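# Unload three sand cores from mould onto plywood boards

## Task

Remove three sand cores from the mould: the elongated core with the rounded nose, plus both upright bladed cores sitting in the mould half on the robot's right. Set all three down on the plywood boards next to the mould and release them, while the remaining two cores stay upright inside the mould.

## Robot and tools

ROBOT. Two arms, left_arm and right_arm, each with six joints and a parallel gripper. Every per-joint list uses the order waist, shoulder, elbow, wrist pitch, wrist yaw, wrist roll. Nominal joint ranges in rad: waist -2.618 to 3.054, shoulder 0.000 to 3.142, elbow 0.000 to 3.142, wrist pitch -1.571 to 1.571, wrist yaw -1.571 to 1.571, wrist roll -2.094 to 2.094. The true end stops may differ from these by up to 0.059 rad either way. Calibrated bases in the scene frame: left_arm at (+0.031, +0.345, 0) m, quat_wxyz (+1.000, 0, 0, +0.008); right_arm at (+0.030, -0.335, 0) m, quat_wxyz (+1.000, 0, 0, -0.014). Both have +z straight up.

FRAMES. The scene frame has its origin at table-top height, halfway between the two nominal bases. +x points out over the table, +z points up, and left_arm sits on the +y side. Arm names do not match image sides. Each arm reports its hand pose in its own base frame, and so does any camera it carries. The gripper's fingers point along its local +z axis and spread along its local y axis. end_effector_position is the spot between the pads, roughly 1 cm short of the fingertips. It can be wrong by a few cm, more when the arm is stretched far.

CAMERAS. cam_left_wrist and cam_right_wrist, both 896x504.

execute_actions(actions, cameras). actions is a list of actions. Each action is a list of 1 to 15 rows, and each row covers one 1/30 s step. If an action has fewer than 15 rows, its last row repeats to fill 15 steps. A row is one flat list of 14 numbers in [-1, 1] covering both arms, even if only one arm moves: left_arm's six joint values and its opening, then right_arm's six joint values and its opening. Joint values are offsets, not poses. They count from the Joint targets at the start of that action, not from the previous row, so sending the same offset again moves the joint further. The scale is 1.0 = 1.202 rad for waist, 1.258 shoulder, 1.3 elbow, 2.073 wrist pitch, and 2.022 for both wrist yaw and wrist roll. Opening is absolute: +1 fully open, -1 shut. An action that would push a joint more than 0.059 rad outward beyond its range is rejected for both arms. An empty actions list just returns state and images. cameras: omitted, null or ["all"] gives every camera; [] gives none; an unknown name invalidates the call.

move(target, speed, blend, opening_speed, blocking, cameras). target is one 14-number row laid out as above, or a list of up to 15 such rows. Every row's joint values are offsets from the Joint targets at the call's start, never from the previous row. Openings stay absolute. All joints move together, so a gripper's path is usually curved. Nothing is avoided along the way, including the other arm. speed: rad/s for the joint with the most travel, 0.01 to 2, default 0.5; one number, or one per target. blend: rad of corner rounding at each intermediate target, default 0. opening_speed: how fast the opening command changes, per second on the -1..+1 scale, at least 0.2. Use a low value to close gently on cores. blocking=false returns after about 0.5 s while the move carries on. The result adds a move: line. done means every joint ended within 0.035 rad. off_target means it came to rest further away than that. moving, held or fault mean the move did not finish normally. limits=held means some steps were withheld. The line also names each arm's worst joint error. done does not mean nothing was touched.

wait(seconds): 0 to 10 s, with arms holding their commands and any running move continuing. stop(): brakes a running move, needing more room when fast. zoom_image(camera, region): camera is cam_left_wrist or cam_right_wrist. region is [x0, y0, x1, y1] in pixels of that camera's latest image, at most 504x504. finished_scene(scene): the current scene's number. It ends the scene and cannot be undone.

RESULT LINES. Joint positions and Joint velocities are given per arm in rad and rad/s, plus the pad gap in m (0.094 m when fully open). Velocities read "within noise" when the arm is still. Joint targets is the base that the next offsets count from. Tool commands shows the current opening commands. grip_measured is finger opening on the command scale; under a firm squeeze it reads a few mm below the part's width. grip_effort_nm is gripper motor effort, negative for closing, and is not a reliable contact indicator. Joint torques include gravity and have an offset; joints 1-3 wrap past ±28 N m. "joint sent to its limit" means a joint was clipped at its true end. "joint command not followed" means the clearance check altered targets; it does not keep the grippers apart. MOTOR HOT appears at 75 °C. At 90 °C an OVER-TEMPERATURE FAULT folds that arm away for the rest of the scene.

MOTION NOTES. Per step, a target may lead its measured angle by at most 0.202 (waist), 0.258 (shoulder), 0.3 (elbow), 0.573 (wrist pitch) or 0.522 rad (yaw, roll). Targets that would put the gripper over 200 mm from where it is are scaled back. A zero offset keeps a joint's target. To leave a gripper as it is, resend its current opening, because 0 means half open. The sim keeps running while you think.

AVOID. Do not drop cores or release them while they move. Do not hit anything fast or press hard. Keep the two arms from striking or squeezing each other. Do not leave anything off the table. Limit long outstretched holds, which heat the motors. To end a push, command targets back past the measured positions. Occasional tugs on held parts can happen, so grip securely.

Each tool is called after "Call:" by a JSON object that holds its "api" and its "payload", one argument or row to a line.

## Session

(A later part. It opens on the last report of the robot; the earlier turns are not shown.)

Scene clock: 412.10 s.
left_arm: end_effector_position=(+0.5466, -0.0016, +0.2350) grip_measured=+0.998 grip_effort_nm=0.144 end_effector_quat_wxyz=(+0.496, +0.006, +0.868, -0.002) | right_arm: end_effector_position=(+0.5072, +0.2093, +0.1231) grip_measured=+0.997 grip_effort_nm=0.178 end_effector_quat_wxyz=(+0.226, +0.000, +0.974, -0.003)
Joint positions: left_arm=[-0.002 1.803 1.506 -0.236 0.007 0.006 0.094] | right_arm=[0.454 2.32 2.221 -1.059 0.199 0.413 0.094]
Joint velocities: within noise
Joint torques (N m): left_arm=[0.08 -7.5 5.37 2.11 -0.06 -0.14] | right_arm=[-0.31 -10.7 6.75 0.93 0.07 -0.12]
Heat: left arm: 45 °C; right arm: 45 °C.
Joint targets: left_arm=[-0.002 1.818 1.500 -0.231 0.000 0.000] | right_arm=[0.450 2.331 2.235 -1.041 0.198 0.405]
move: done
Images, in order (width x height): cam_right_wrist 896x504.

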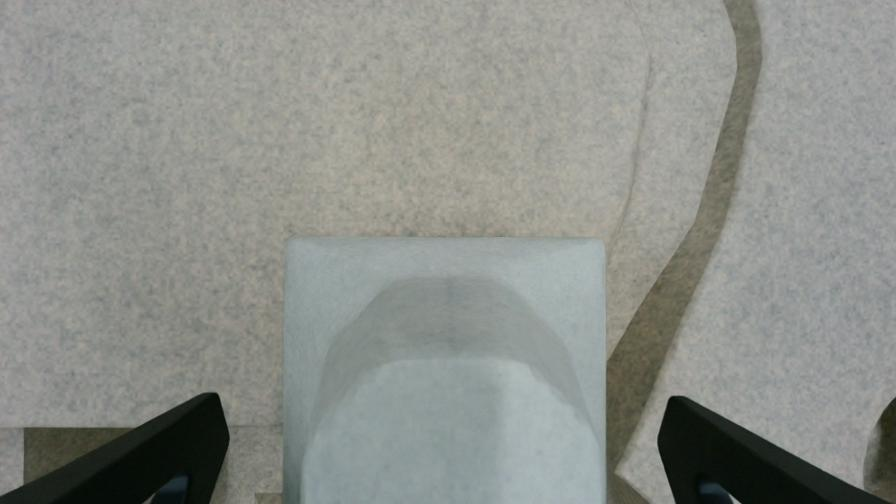

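Call:
{"api": "move", "payload": {
  "target": [
    [0,0,0,0,0,0,1,0,0,0,0,0,0,-0.05],
    [0,0,0,0,0,0,1,0,0,0.131,-0.0695,0,0,-0.05],
    [0,0,0,0,0,0,1,0,0.051,0.3,-0.142,0,0,-0.05],
    [0,0,0,0,0,0,1,0,-0.152,0.073,-0.115,0,0,-0.05]
  ],
  "speed": 0.25,
  "opening_speed": 0.6,
  "blend": 0.03,
  "cameras": ["cam_left_wrist","cam_right_wrist"]
}}

Scene clock: 425.03 s.
left_arm: end_effector_position=(+0.5466, -0.0016, +0.2350) grip_measured=+0.998 grip_effort_nm=0.139 end_effector_quat_wxyz=(+0.496, +0.006, +0.868, -0.002) | right_arm: end_effector_position=(+0.4633, +0.1902, +0.1922) grip_measured=+0.156 grip_effort_nm=-1.004 end_effector_quat_wxyz=(+0.203, -0.003, +0.979, -0.007)
Joint positions: left_arm=[-0.002 1.803 1.506 -0.236 0.007 0.006 0.094] | right_arm=[0.454 2.204 2.328 -1.328 0.187 0.412 0.054]
Joint velocities: within noise
Joint torques (N m): left_arm=[0.1 -7.56 5.3 2.11 -0.07 -0.14] | right_arm=[-0.31 -15.75 5.46 1.16 0.18 -0.11]
Heat: left arm: 45 °C; right arm: 51 °C.
Joint targets: left_arm=[-0.002 1.818 1.500 -0.231 0.000 0.000] | right_arm=[0.450 2.139 2.330 -1.279 0.198 0.405]
move: off_target (right_arm); blend cut to 0 rad at target 1; right_arm: the shoulder is farthest, 0.064 rad from its target

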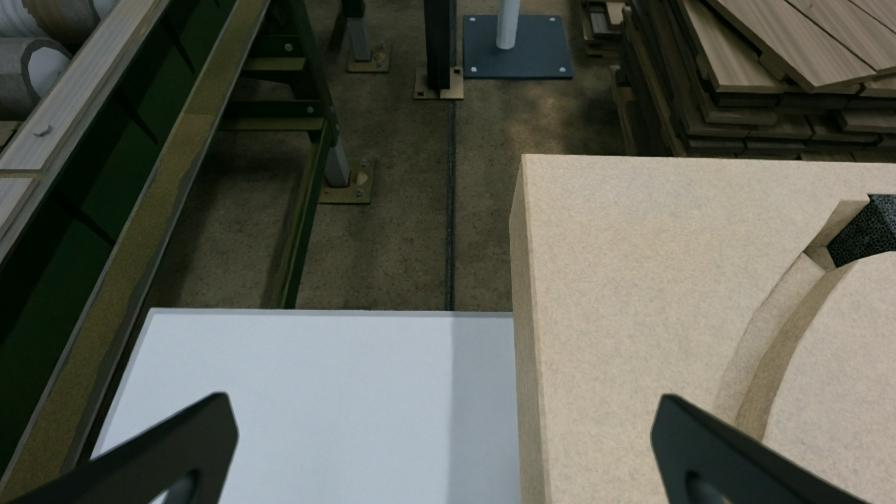

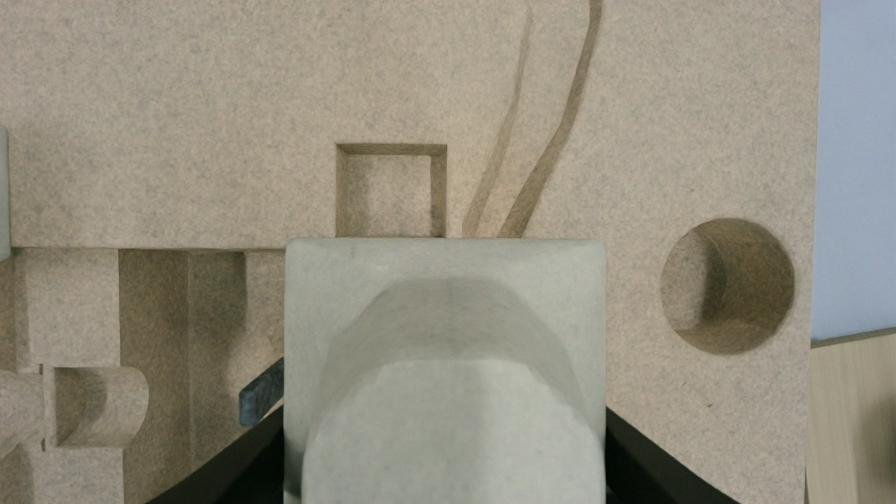

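Call:
{"api": "move", "payload": {
  "target": [
    [0,0,0,0,0,0,1,0,-0.19,-0.1,-0.0825,0,0,-0.05],
    [0,0,0,0,0,0,1,-0.702,-0.238,-0.181,-0.125,-0.149,-0.389,-0.05],
    [0,0,0,0,0,0,1,-0.869,-0.575,-0.705,-0.023,-0.178,-0.485,-0.05]
  ],
  "blend": [0.1,0.1,0],
  "speed": 0.7,
  "cameras": ["cam_right_wrist"]
}}

Scene clock: 464.80 s.
left_arm: end_effector_position=(+0.5466, -0.0016, +0.2350) grip_measured=+0.998 grip_effort_nm=0.134 end_effector_quat_wxyz=(+0.496, +0.006, +0.868, -0.002) | right_arm: end_effector_position=(+0.2455, -0.1324, +0.1881) grip_measured=+0.156 grip_effort_nm=-1.009 end_effector_quat_wxyz=(+0.111, +0.005, +0.994, +0.012)
Joint positions: left_arm=[-0.002 1.803 1.506 -0.236 0.007 0.006 0.094] | right_arm=[-0.589 1.451 1.412 -1.36 -0.142 -0.567 0.054]
Joint velocities: within noise
Joint torques (N m): left_arm=[-0.01 -7.56 5.29 2.11 -0.07 -0.12] | right_arm=[-0.49 -7.41 5.37 0.73 -0.25 -0.13]
Heat: left arm: 45 °C; right arm: 55 °C.
Joint targets: left_arm=[-0.002 1.818 1.500 -0.231 0.000 0.000] | right_arm=[-0.595 1.416 1.413 -1.327 -0.162 -0.575]
move: done
Images, in order (width x height): cam_right_wrist 896x504.

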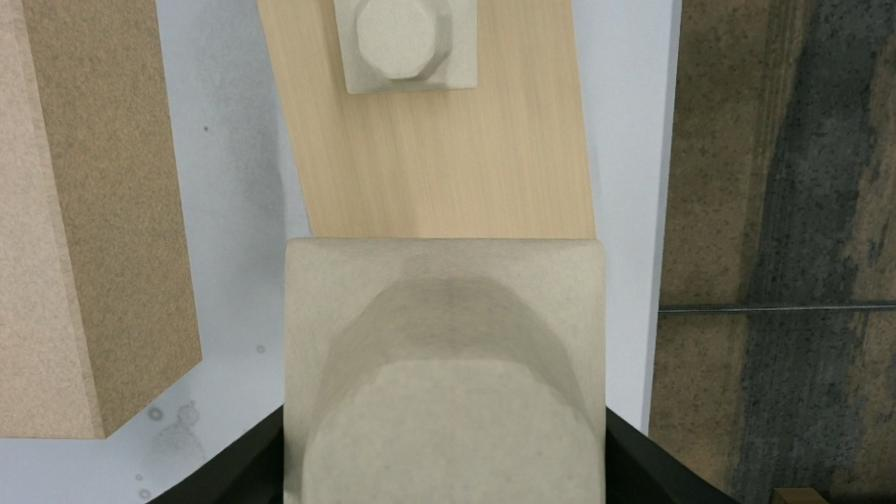

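Call:
{"api": "move", "payload": {
  "target": [
    [0,0,0,0,0,0,1,0,-0.02,-0.2,0.125,0,0,-0.05],
    [0,0,0,0,0,0,1,0,-0.0246,-0.29,0.18,0,0,-0.05]
  ],
  "blend": [0.05,0],
  "speed": [0.5,0.2],
  "cameras": []
}}

Call:
{"api": "execute_actions", "payload": {
  "actions": [
    [[0,0,0,0,0,0,1,0,0,-0.01,0.006,0,0,-0.05],[0,0,0,0,0,0,1,0,0,-0.02,0.012,0,0,-0.05]]
  ],
  "cameras": ["cam_right_wrist"]
}}

Scene clock: 470.27 s.
left_arm: end_effector_position=(+0.5466, -0.0016, +0.2350) grip_measured=+0.998 grip_effort_nm=0.134 end_effector_quat_wxyz=(+0.496, +0.005, +0.868, -0.002) | right_arm: end_effector_position=(+0.2457, -0.1322, +0.1003) grip_measured=+0.156 grip_effort_nm=-1.004 end_effector_quat_wxyz=(+0.120, +0.004, +0.993, +0.007)
Joint positions: left_arm=[-0.002 1.803 1.506 -0.236 0.007 0.006 0.094] | right_arm=[-0.589 1.423 1.034 -0.988 -0.143 -0.568 0.054]
Joint velocities: left_arm=[0.017 0.012 -0.012 -0.154 -0.081 -0.022 0] | right_arm=[within noise]
Joint torques (N m): left_arm=[0.16 -7.57 5.26 2.12 -0.06 -0.13] | right_arm=[-0.54 -7.54 5.63 0.78 -0.25 -0.12]
Heat: left arm: 45 °C; right arm: 52 °C.
Joint targets: left_arm=[-0.002 1.818 1.500 -0.231 0.000 -0.001] | right_arm=[-0.595 1.385 1.036 -0.953 -0.162 -0.575]
move: off_target (right_arm); right_arm: the shoulder is farthest, 0.038 rad from its target
No camera images: "cameras" was empty.

Scene clock: 470.97 s.
left_arm: end_effector_position=(+0.5466, -0.0016, +0.2350) grip_measured=+0.998 grip_effort_nm=0.129 end_effector_quat_wxyz=(+0.496, +0.005, +0.868, -0.002) | right_arm: end_effector_position=(+0.2446, -0.1315, +0.0946) grip_measured=+0.156 grip_effort_nm=-1.004 end_effector_quat_wxyz=(+0.120, +0.003, +0.993, +0.006)
Joint positions: left_arm=[-0.002 1.803 1.506 -0.236 0.007 0.006 0.094] | right_arm=[-0.589 1.419 1.008 -0.964 -0.143 -0.568 0.054]
Joint velocities: within noise
Joint torques (N m): left_arm=[0.14 -7.51 5.3 2.09 -0.05 -0.15] | right_arm=[-0.5 -7.23 5.6 0.74 -0.26 -0.12]
Heat: left arm: 45 °C; right arm: 52 °C.
Joint targets: left_arm=[-0.002 1.818 1.500 -0.231 0.000 -0.001] | right_arm=[-0.595 1.385 1.010 -0.929 -0.162 -0.576]
Images, in order (width x height): cam_right_wrist 896x504.

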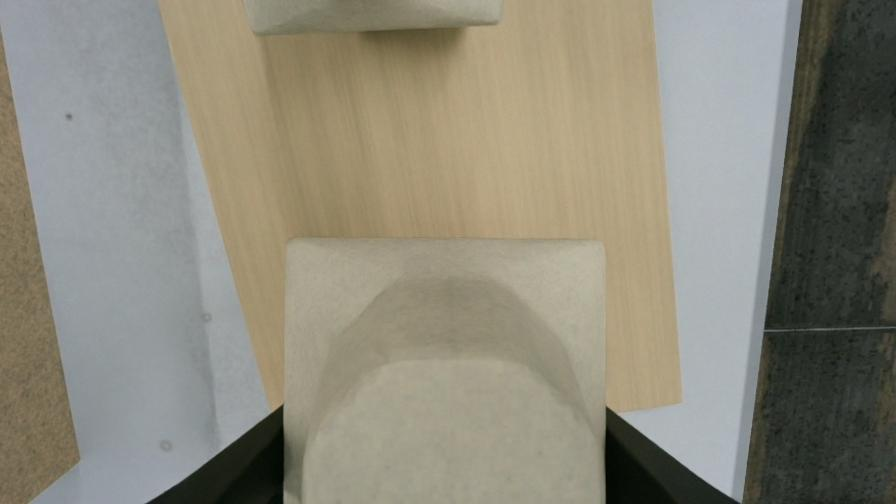

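Call:
{"api": "move", "payload": {
  "target": [0,0,0,0,0,0,1,0.04,0.054,0.02,0.043,0,0.023,-0.05],
  "speed": 0.2,
  "cameras": []
}}

Call:
{"api": "execute_actions", "payload": {
  "actions": [
    [[0,0,0,0,0,0,1,0,0,-0.015,0.009,0,0,-0.05],[0,0,0,0,0,0,1,0,0,-0.03,0.018,0,0,-0.05]]
  ],
  "cameras": ["cam_right_wrist"]
}}

Scene clock: 481.20 s.
left_arm: end_effector_position=(+0.5466, -0.0016, +0.2350) grip_measured=+0.998 grip_effort_nm=0.129 end_effector_quat_wxyz=(+0.496, +0.005, +0.868, -0.002) | right_arm: end_effector_position=(+0.2660, -0.1324, +0.0896) grip_measured=+0.156 grip_effort_nm=-1.009 end_effector_quat_wxyz=(+0.141, -0.002, +0.990, -0.002)
Joint positions: left_arm=[-0.002 1.803 1.506 -0.236 0.007 0.006 0.094] | right_arm=[-0.552 1.455 1.008 -0.879 -0.145 -0.538 0.054]
Joint velocities: within noise
Joint torques (N m): left_arm=[0.03 -7.51 5.3 2.11 -0.06 -0.14] | right_arm=[0.47 -4.89 7.73 0.84 -0.25 0.07]
Heat: left arm: 45 °C; right arm: 48 °C.
Joint targets: left_arm=[-0.002 1.818 1.500 -0.231 0.000 -0.001] | right_arm=[-0.546 1.453 1.036 -0.840 -0.162 -0.529]
move: off_target (right_arm); right_arm: the wrist pitch is farthest, 0.039 rad from its target
No camera images: "cameras" was empty.

Scene clock: 481.90 s.
left_arm: end_effector_position=(+0.5466, -0.0016, +0.2350) grip_measured=+0.998 grip_effort_nm=0.134 end_effector_quat_wxyz=(+0.496, +0.005, +0.868, -0.002) | right_arm: end_effector_position=(+0.2703, -0.1350, +0.0881) grip_measured=+0.156 grip_effort_nm=-1.004 end_effector_quat_wxyz=(+0.151, -0.002, +0.988, -0.008)
Joint positions: left_arm=[-0.002 1.803 1.506 -0.236 0.007 0.006 0.094] | right_arm=[-0.552 1.455 0.996 -0.843 -0.145 -0.537 0.054]
Joint velocities: within noise
Joint torques (N m): left_arm=[0.1 -7.56 5.3 2.1 -0.04 -0.15] | right_arm=[0.47 -4.94 5.6 0.92 -0.24 0.06]
Heat: left arm: 45 °C; right arm: 48 °C.
Joint targets: left_arm=[-0.002 1.818 1.500 -0.231 0.000 -0.001] | right_arm=[-0.546 1.453 0.997 -0.802 -0.162 -0.529]
Images, in order (width x height): cam_right_wrist 896x504.

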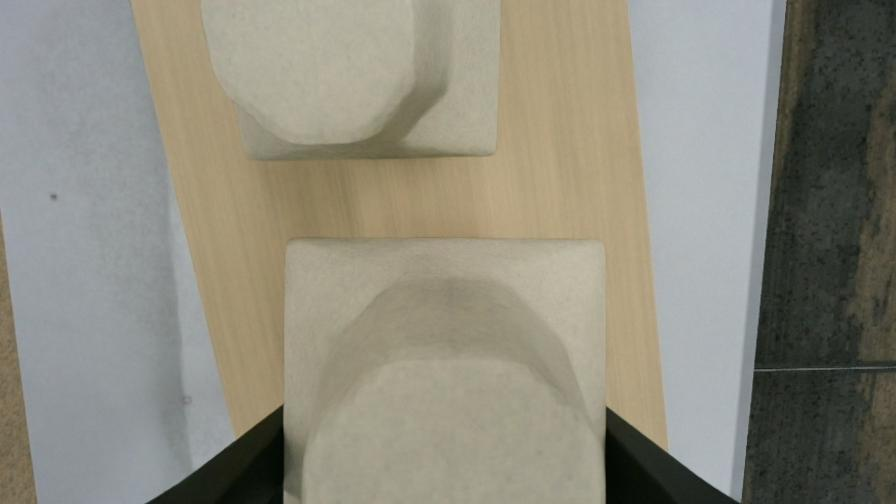

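Call:
{"api": "move", "payload": {
  "target": [0,0,0,0,0,0,1,0,0,-0.025,0.005,0,0,-0.05],
  "speed": 0.1,
  "cameras": []
}}

Scene clock: 484.70 s.
left_arm: end_effector_position=(+0.5466, -0.0016, +0.2350) grip_measured=+0.998 grip_effort_nm=0.129 end_effector_quat_wxyz=(+0.496, +0.005, +0.868, -0.002) | right_arm: end_effector_position=(+0.2644, -0.1313, +0.0788) grip_measured=+0.156 grip_effort_nm=-1.004 end_effector_quat_wxyz=(+0.142, -0.002, +0.990, -0.002)
Joint positions: left_arm=[-0.002 1.803 1.506 -0.236 0.007 0.006 0.094] | right_arm=[-0.552 1.455 0.963 -0.831 -0.145 -0.537 0.054]
Joint velocities: within noise
Joint torques (N m): left_arm=[0.12 -7.5 5.29 2.08 -0.04 -0.12] | right_arm=[0.47 -4.89 5.55 0.91 -0.24 0.05]
Heat: left arm: 45 °C; right arm: 47 °C.
Joint targets: left_arm=[-0.002 1.818 1.500 -0.231 0.000 -0.001] | right_arm=[-0.546 1.453 0.965 -0.792 -0.162 -0.529]
move: off_target (right_arm); right_arm: the wrist pitch is farthest, 0.040 rad from its target
No camera images: "cameras" was empty.

Call:
{"api": "move", "payload": {
  "target": [0,0,0,0,0,0,1,0,0,-0.022,0.015,0,0,-0.05],
  "speed": 0.1,
  "cameras": ["cam_right_wrist"]
}}

Scene clock: 486.87 s.
left_arm: end_effector_position=(+0.5466, -0.0016, +0.2350) grip_measured=+0.998 grip_effort_nm=0.134 end_effector_quat_wxyz=(+0.496, +0.005, +0.868, -0.002) | right_arm: end_effector_position=(+0.2631, -0.1306, +0.0735) grip_measured=+0.156 grip_effort_nm=-1.004 end_effector_quat_wxyz=(+0.142, -0.001, +0.990, -0.002)
Joint positions: left_arm=[-0.002 1.803 1.506 -0.236 0.007 0.006 0.094] | right_arm=[-0.552 1.455 0.941 -0.81 -0.145 -0.536 0.054]
Joint velocities: within noise
Joint torques (N m): left_arm=[0.03 -7.47 5.26 2.1 -0.07 -0.12] | right_arm=[0.49 -4.85 5.01 0.99 -0.24 0.05]
Heat: left arm: 45 °C; right arm: 47 °C.
Joint targets: left_arm=[-0.002 1.818 1.500 -0.231 0.000 -0.001] | right_arm=[-0.546 1.453 0.936 -0.761 -0.162 -0.529]
move: off_target (right_arm); right_arm: the wrist pitch is farthest, 0.049 rad from its target
Images, in order (width x height): cam_right_wrist 896x504.

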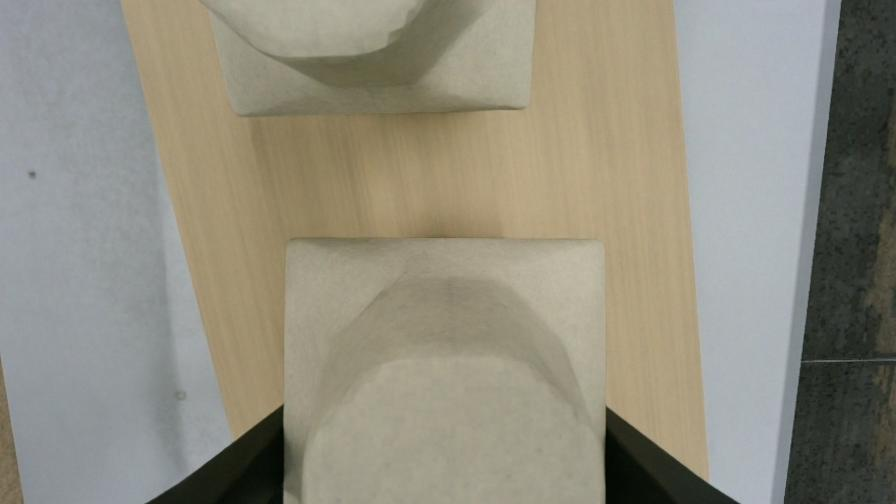

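Call:
{"api": "move", "payload": {
  "target": [0,0,0,0,0,0,1,0,0,-0.018,0.014,0,0,-0.05],
  "speed": 0.1,
  "cameras": []
}}

Call:
{"api": "move", "payload": {
  "target": [0,0,0,0,0,0,1,0,0,-0.018,0.014,0,0,-0.05],
  "speed": 0.1,
  "cameras": ["cam_right_wrist"]
}}

Scene clock: 490.77 s.
left_arm: end_effector_position=(+0.5466, -0.0016, +0.2350) grip_measured=+0.998 grip_effort_nm=0.139 end_effector_quat_wxyz=(+0.496, +0.005, +0.868, -0.002) | right_arm: end_effector_position=(+0.2632, -0.1305, +0.0722) grip_measured=+0.156 grip_effort_nm=-1.004 end_effector_quat_wxyz=(+0.143, +0.001, +0.990, -0.002)
Joint positions: left_arm=[-0.002 1.803 1.506 -0.236 0.007 0.006 0.094] | right_arm=[-0.552 1.455 0.936 -0.802 -0.145 -0.532 0.054]
Joint velocities: within noise
Joint torques (N m): left_arm=[0.16 -7.58 5.34 2.1 -0.04 -0.11] | right_arm=[0.47 -4.83 3.7 1.19 -0.24 0.01]
Heat: left arm: 45 °C; right arm: 46 °C.
Joint targets: left_arm=[-0.002 1.818 1.500 -0.231 0.000 -0.001] | right_arm=[-0.546 1.453 0.913 -0.732 -0.162 -0.529]
move: off_target (right_arm); right_arm: the wrist pitch is farthest, 0.070 rad from its target
No camera images: "cameras" was empty.

Scene clock: 491.47 s.
left_arm: end_effector_position=(+0.5466, -0.0016, +0.2350) grip_measured=+0.998 grip_effort_nm=0.139 end_effector_quat_wxyz=(+0.496, +0.005, +0.868, -0.002) | right_arm: end_effector_position=(+0.2627, -0.1302, +0.0718) grip_measured=+0.156 grip_effort_nm=-1.009 end_effector_quat_wxyz=(+0.148, +0.001, +0.989, -0.005)
Joint positions: left_arm=[-0.002 1.803 1.506 -0.236 0.007 0.006 0.094] | right_arm=[-0.552 1.442 0.92 -0.787 -0.146 -0.53 0.054]
Joint velocities: within noise
Joint torques (N m): left_arm=[0.13 -7.65 5.24 2.12 -0.07 -0.15] | right_arm=[0.47 -3.81 3.11 1.35 -0.24 -0.01]
Heat: left arm: 45 °C; right arm: 46 °C.
Joint targets: left_arm=[-0.002 1.818 1.500 -0.231 0.000 -0.001] | right_arm=[-0.546 1.453 0.889 -0.703 -0.162 -0.529]
move: off_target (right_arm); right_arm: the wrist pitch is farthest, 0.084 rad from its target
Images, in order (width x height): cam_right_wrist 896x504.

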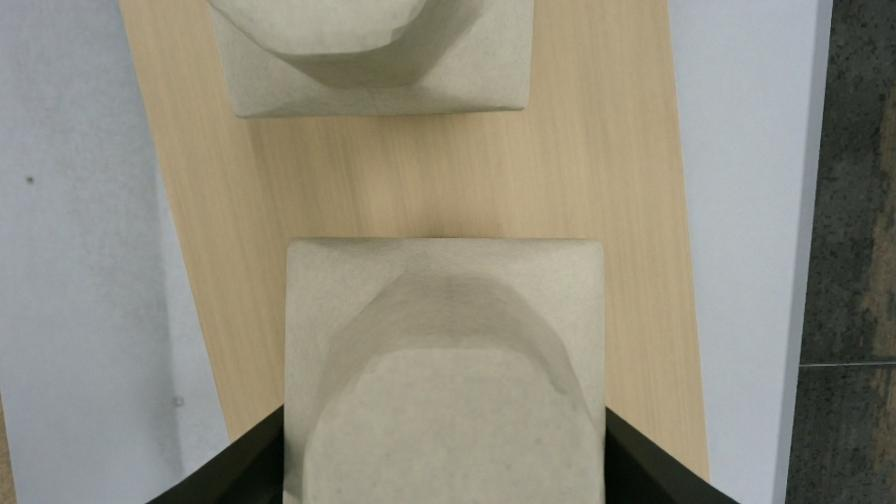

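Call:
{"api": "move", "payload": {
  "target": [0,0,0,0,0,0,1,0,0,0,0,0,0,0.3],
  "opening_speed": 0.25,
  "cameras": ["cam_right_wrist"]
}}

Scene clock: 495.00 s.
left_arm: end_effector_position=(+0.5466, -0.0016, +0.2350) grip_measured=+0.998 grip_effort_nm=0.125 end_effector_quat_wxyz=(+0.496, +0.005, +0.868, -0.002) | right_arm: end_effector_position=(+0.2710, -0.1331, +0.0692) grip_measured=+0.297 grip_effort_nm=0.178 end_effector_quat_wxyz=(+0.168, -0.001, +0.986, -0.011)
Joint positions: left_arm=[-0.002 1.803 1.506 -0.236 0.007 0.006 0.094] | right_arm=[-0.551 1.445 0.898 -0.721 -0.156 -0.53 0.061]
Joint velocities: within noise
Joint torques (N m): left_arm=[0.09 -7.57 5.3 2.12 -0.07 -0.15] | right_arm=[0.44 -4.03 4.79 0.79 -0.14 -0.03]
Heat: left arm: 45 °C; right arm: 46 °C.
Joint targets: left_arm=[-0.002 1.818 1.500 -0.231 0.000 0.000] | right_arm=[-0.547 1.453 0.889 -0.703 -0.162 -0.529]
move: done
Images, in order (width x height): cam_right_wrist 896x504.

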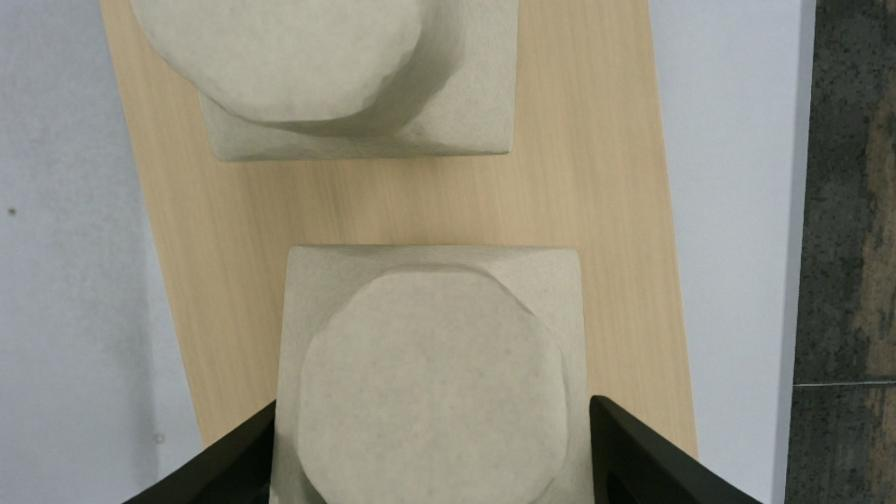

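Call:
{"api": "move", "payload": {
  "target": [
    [0,0,0,0,0,0,1,0,0,0,0,0,0,0.7],
    [0,0,0,0,0,0,1,0,0,0.35,-0.21,0,0,0.7]
  ],
  "opening_speed": 0.5,
  "speed": 0.3,
  "cameras": ["cam_right_wrist"]
}}

Scene clock: 501.57 s.
left_arm: end_effector_position=(+0.5466, -0.0016, +0.2350) grip_measured=+0.998 grip_effort_nm=0.134 end_effector_quat_wxyz=(+0.496, +0.005, +0.868, -0.002) | right_arm: end_effector_position=(+0.2836, -0.1408, +0.1755) grip_measured=+0.697 grip_effort_nm=0.183 end_effector_quat_wxyz=(+0.177, -0.002, +0.984, -0.017)
Joint positions: left_arm=[-0.002 1.803 1.506 -0.236 0.007 0.006 0.094] | right_arm=[-0.551 1.445 1.319 -1.122 -0.156 -0.53 0.08]
Joint velocities: within noise
Joint torques (N m): left_arm=[0.08 -7.54 5.3 2.1 -0.09 -0.12] | right_arm=[0.42 -4.16 7.66 0.5 -0.14 -0.03]
Heat: left arm: 45 °C; right arm: 45 °C.
Joint targets: left_arm=[-0.002 1.818 1.500 -0.231 0.000 0.000] | right_arm=[-0.547 1.453 1.344 -1.138 -0.162 -0.529]
move: done
Images, in order (width x height): cam_right_wrist 896x504.

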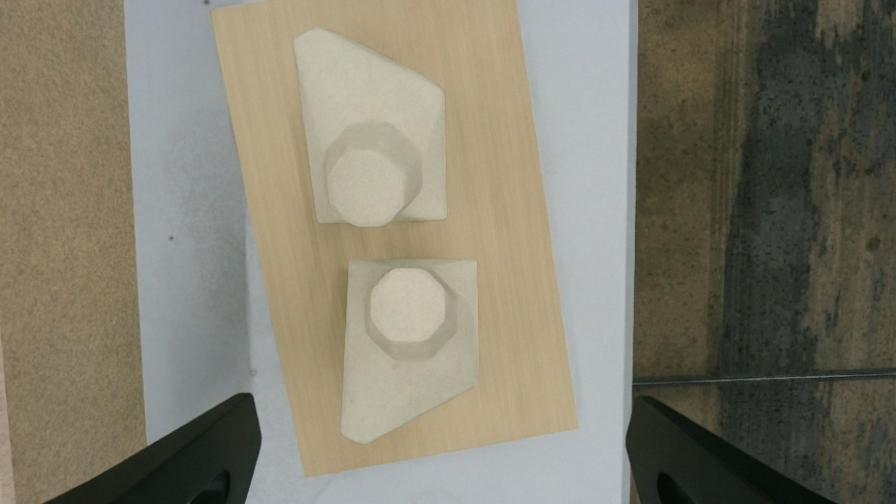

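Call:
{"api": "move", "payload": {
  "target": [
    [0,0.08,0.54,-0.58,0,0,1,0,0.117,0.312,-0.126,0,0,0.7],
    [-0.51,0.348,0.764,-0.571,-0.131,-0.278,1,0.98,0.355,0.589,-0.192,0.158,0.565,0.7]
  ],
  "blend": [0.15,0],
  "speed": 0.9
}}

Scene clock: 541.77 s.
left_arm: end_effector_position=(+0.4318, -0.2535, +0.2171) grip_measured=+0.998 grip_effort_nm=0.129 end_effector_quat_wxyz=(+0.227, +0.008, +0.974, -0.005) | right_arm: end_effector_position=(+0.3292, +0.2125, +0.2366) grip_measured=+0.697 grip_effort_nm=0.168 end_effector_quat_wxyz=(+0.142, -0.007, +0.990, +0.013)
Joint positions: left_arm=[-0.621 2.234 2.469 -1.418 -0.249 -0.556 0.094] | right_arm=[0.637 1.888 2.083 -1.52 0.146 0.605 0.08]
Joint velocities: within noise
Joint torques (N m): left_arm=[0.5 -9.01 6.46 1.21 -0.3 -0.12] | right_arm=[-0.46 -6.94 7.16 0.36 0.18 0.03]
Heat: left arm: 45 °C; right arm: 43 °C.
Joint targets: left_arm=[-0.615 2.255 2.493 -1.415 -0.265 -0.563] | right_arm=[0.631 1.900 2.110 -1.536 0.157 0.614]
move: done

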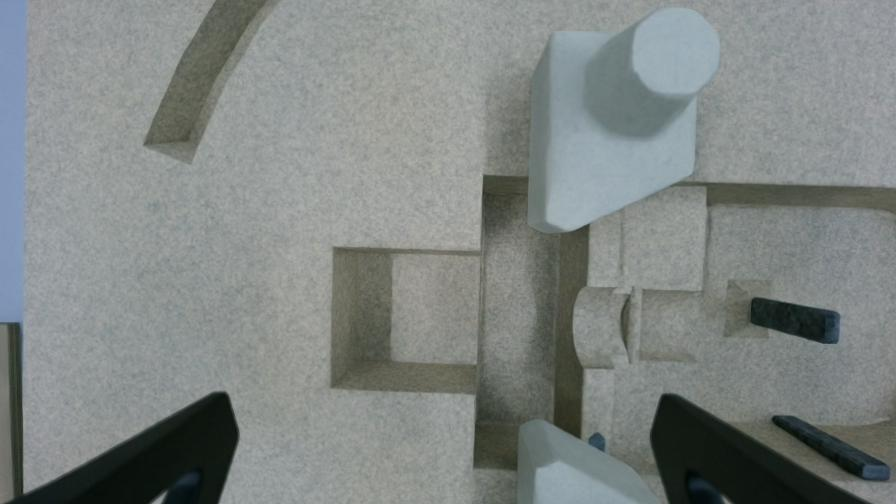

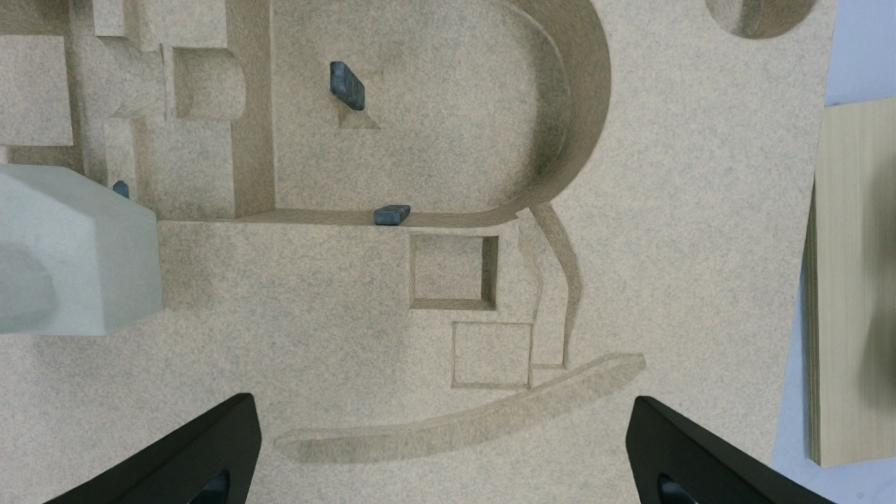

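Call:
{"api": "move", "payload": {
  "target": [
    [0.345,-0.322,-0.264,-0.041,-0.027,-0.167,1,-0.4,-0.03,0,0,-0.06,-0.25,0.7],
    [0.709,-0.426,-0.391,-0.046,-0.062,-0.377,1,-0.853,-0.048,-0.012,0,-0.129,-0.493,0.7]
  ],
  "blend": [0.15,0],
  "speed": 1.2
}}

Scene clock: 555.07 s.
left_arm: end_effector_position=(+0.3368, +0.1503, +0.2708) grip_measured=+0.998 grip_effort_nm=0.120 end_effector_quat_wxyz=(-0.225, +0.703, -0.670, -0.078) | right_arm: end_effector_position=(+0.3652, -0.1347, +0.2415) grip_measured=+0.697 grip_effort_nm=0.178 end_effector_quat_wxyz=(+0.138, +0.006, +0.990, -0.006)
Joint positions: left_arm=[0.24 1.749 1.992 -1.5 -0.373 -1.319 0.094] | right_arm=[-0.399 1.872 2.083 -1.521 -0.095 -0.375 0.08]
Joint velocities: within noise
Joint torques (N m): left_arm=[-0.13 -8.85 3.82 0.93 -0.4 -0.13] | right_arm=[0.49 -10.32 5.85 0.39 -0.17 -0.17]
Heat: left arm: 47 °C; right arm: 46 °C.
Joint targets: left_arm=[0.237 1.720 1.985 -1.511 -0.390 -1.325] | right_arm=[-0.394 1.839 2.095 -1.536 -0.104 -0.383]
move: done

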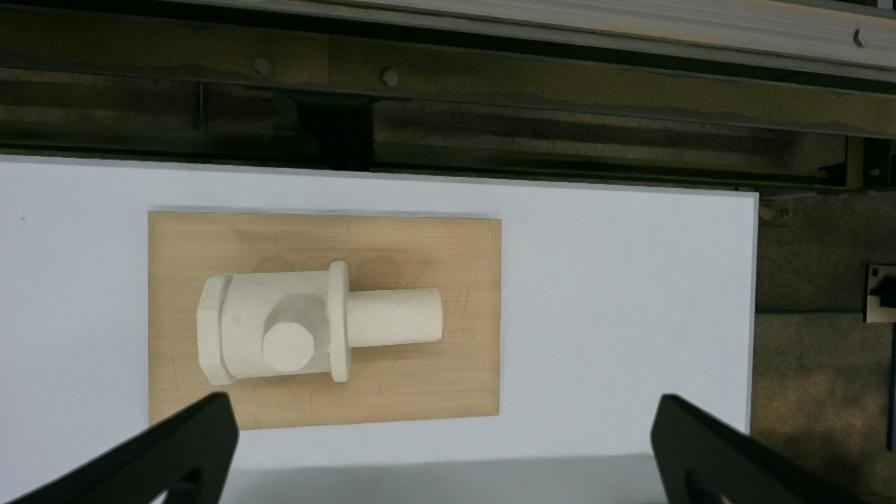

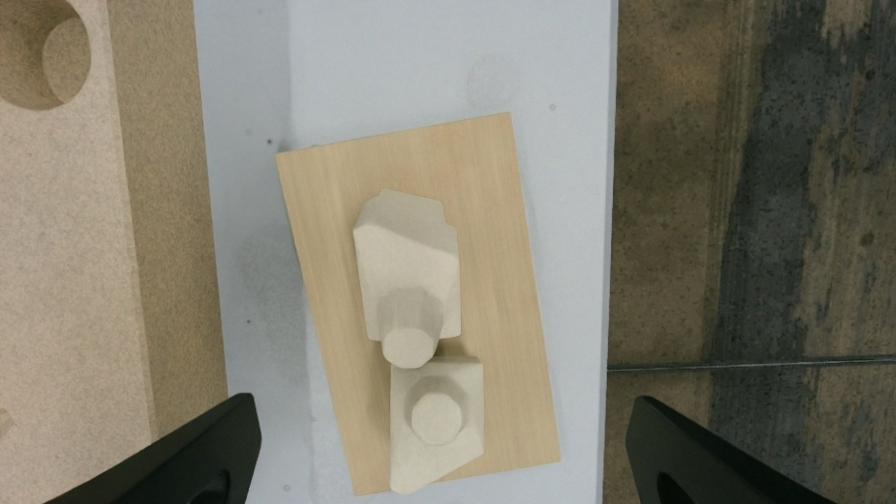

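Call:
{"api": "finished_scene", "payload": {
  "scene": 1
}}

The scene is finished: the task was done.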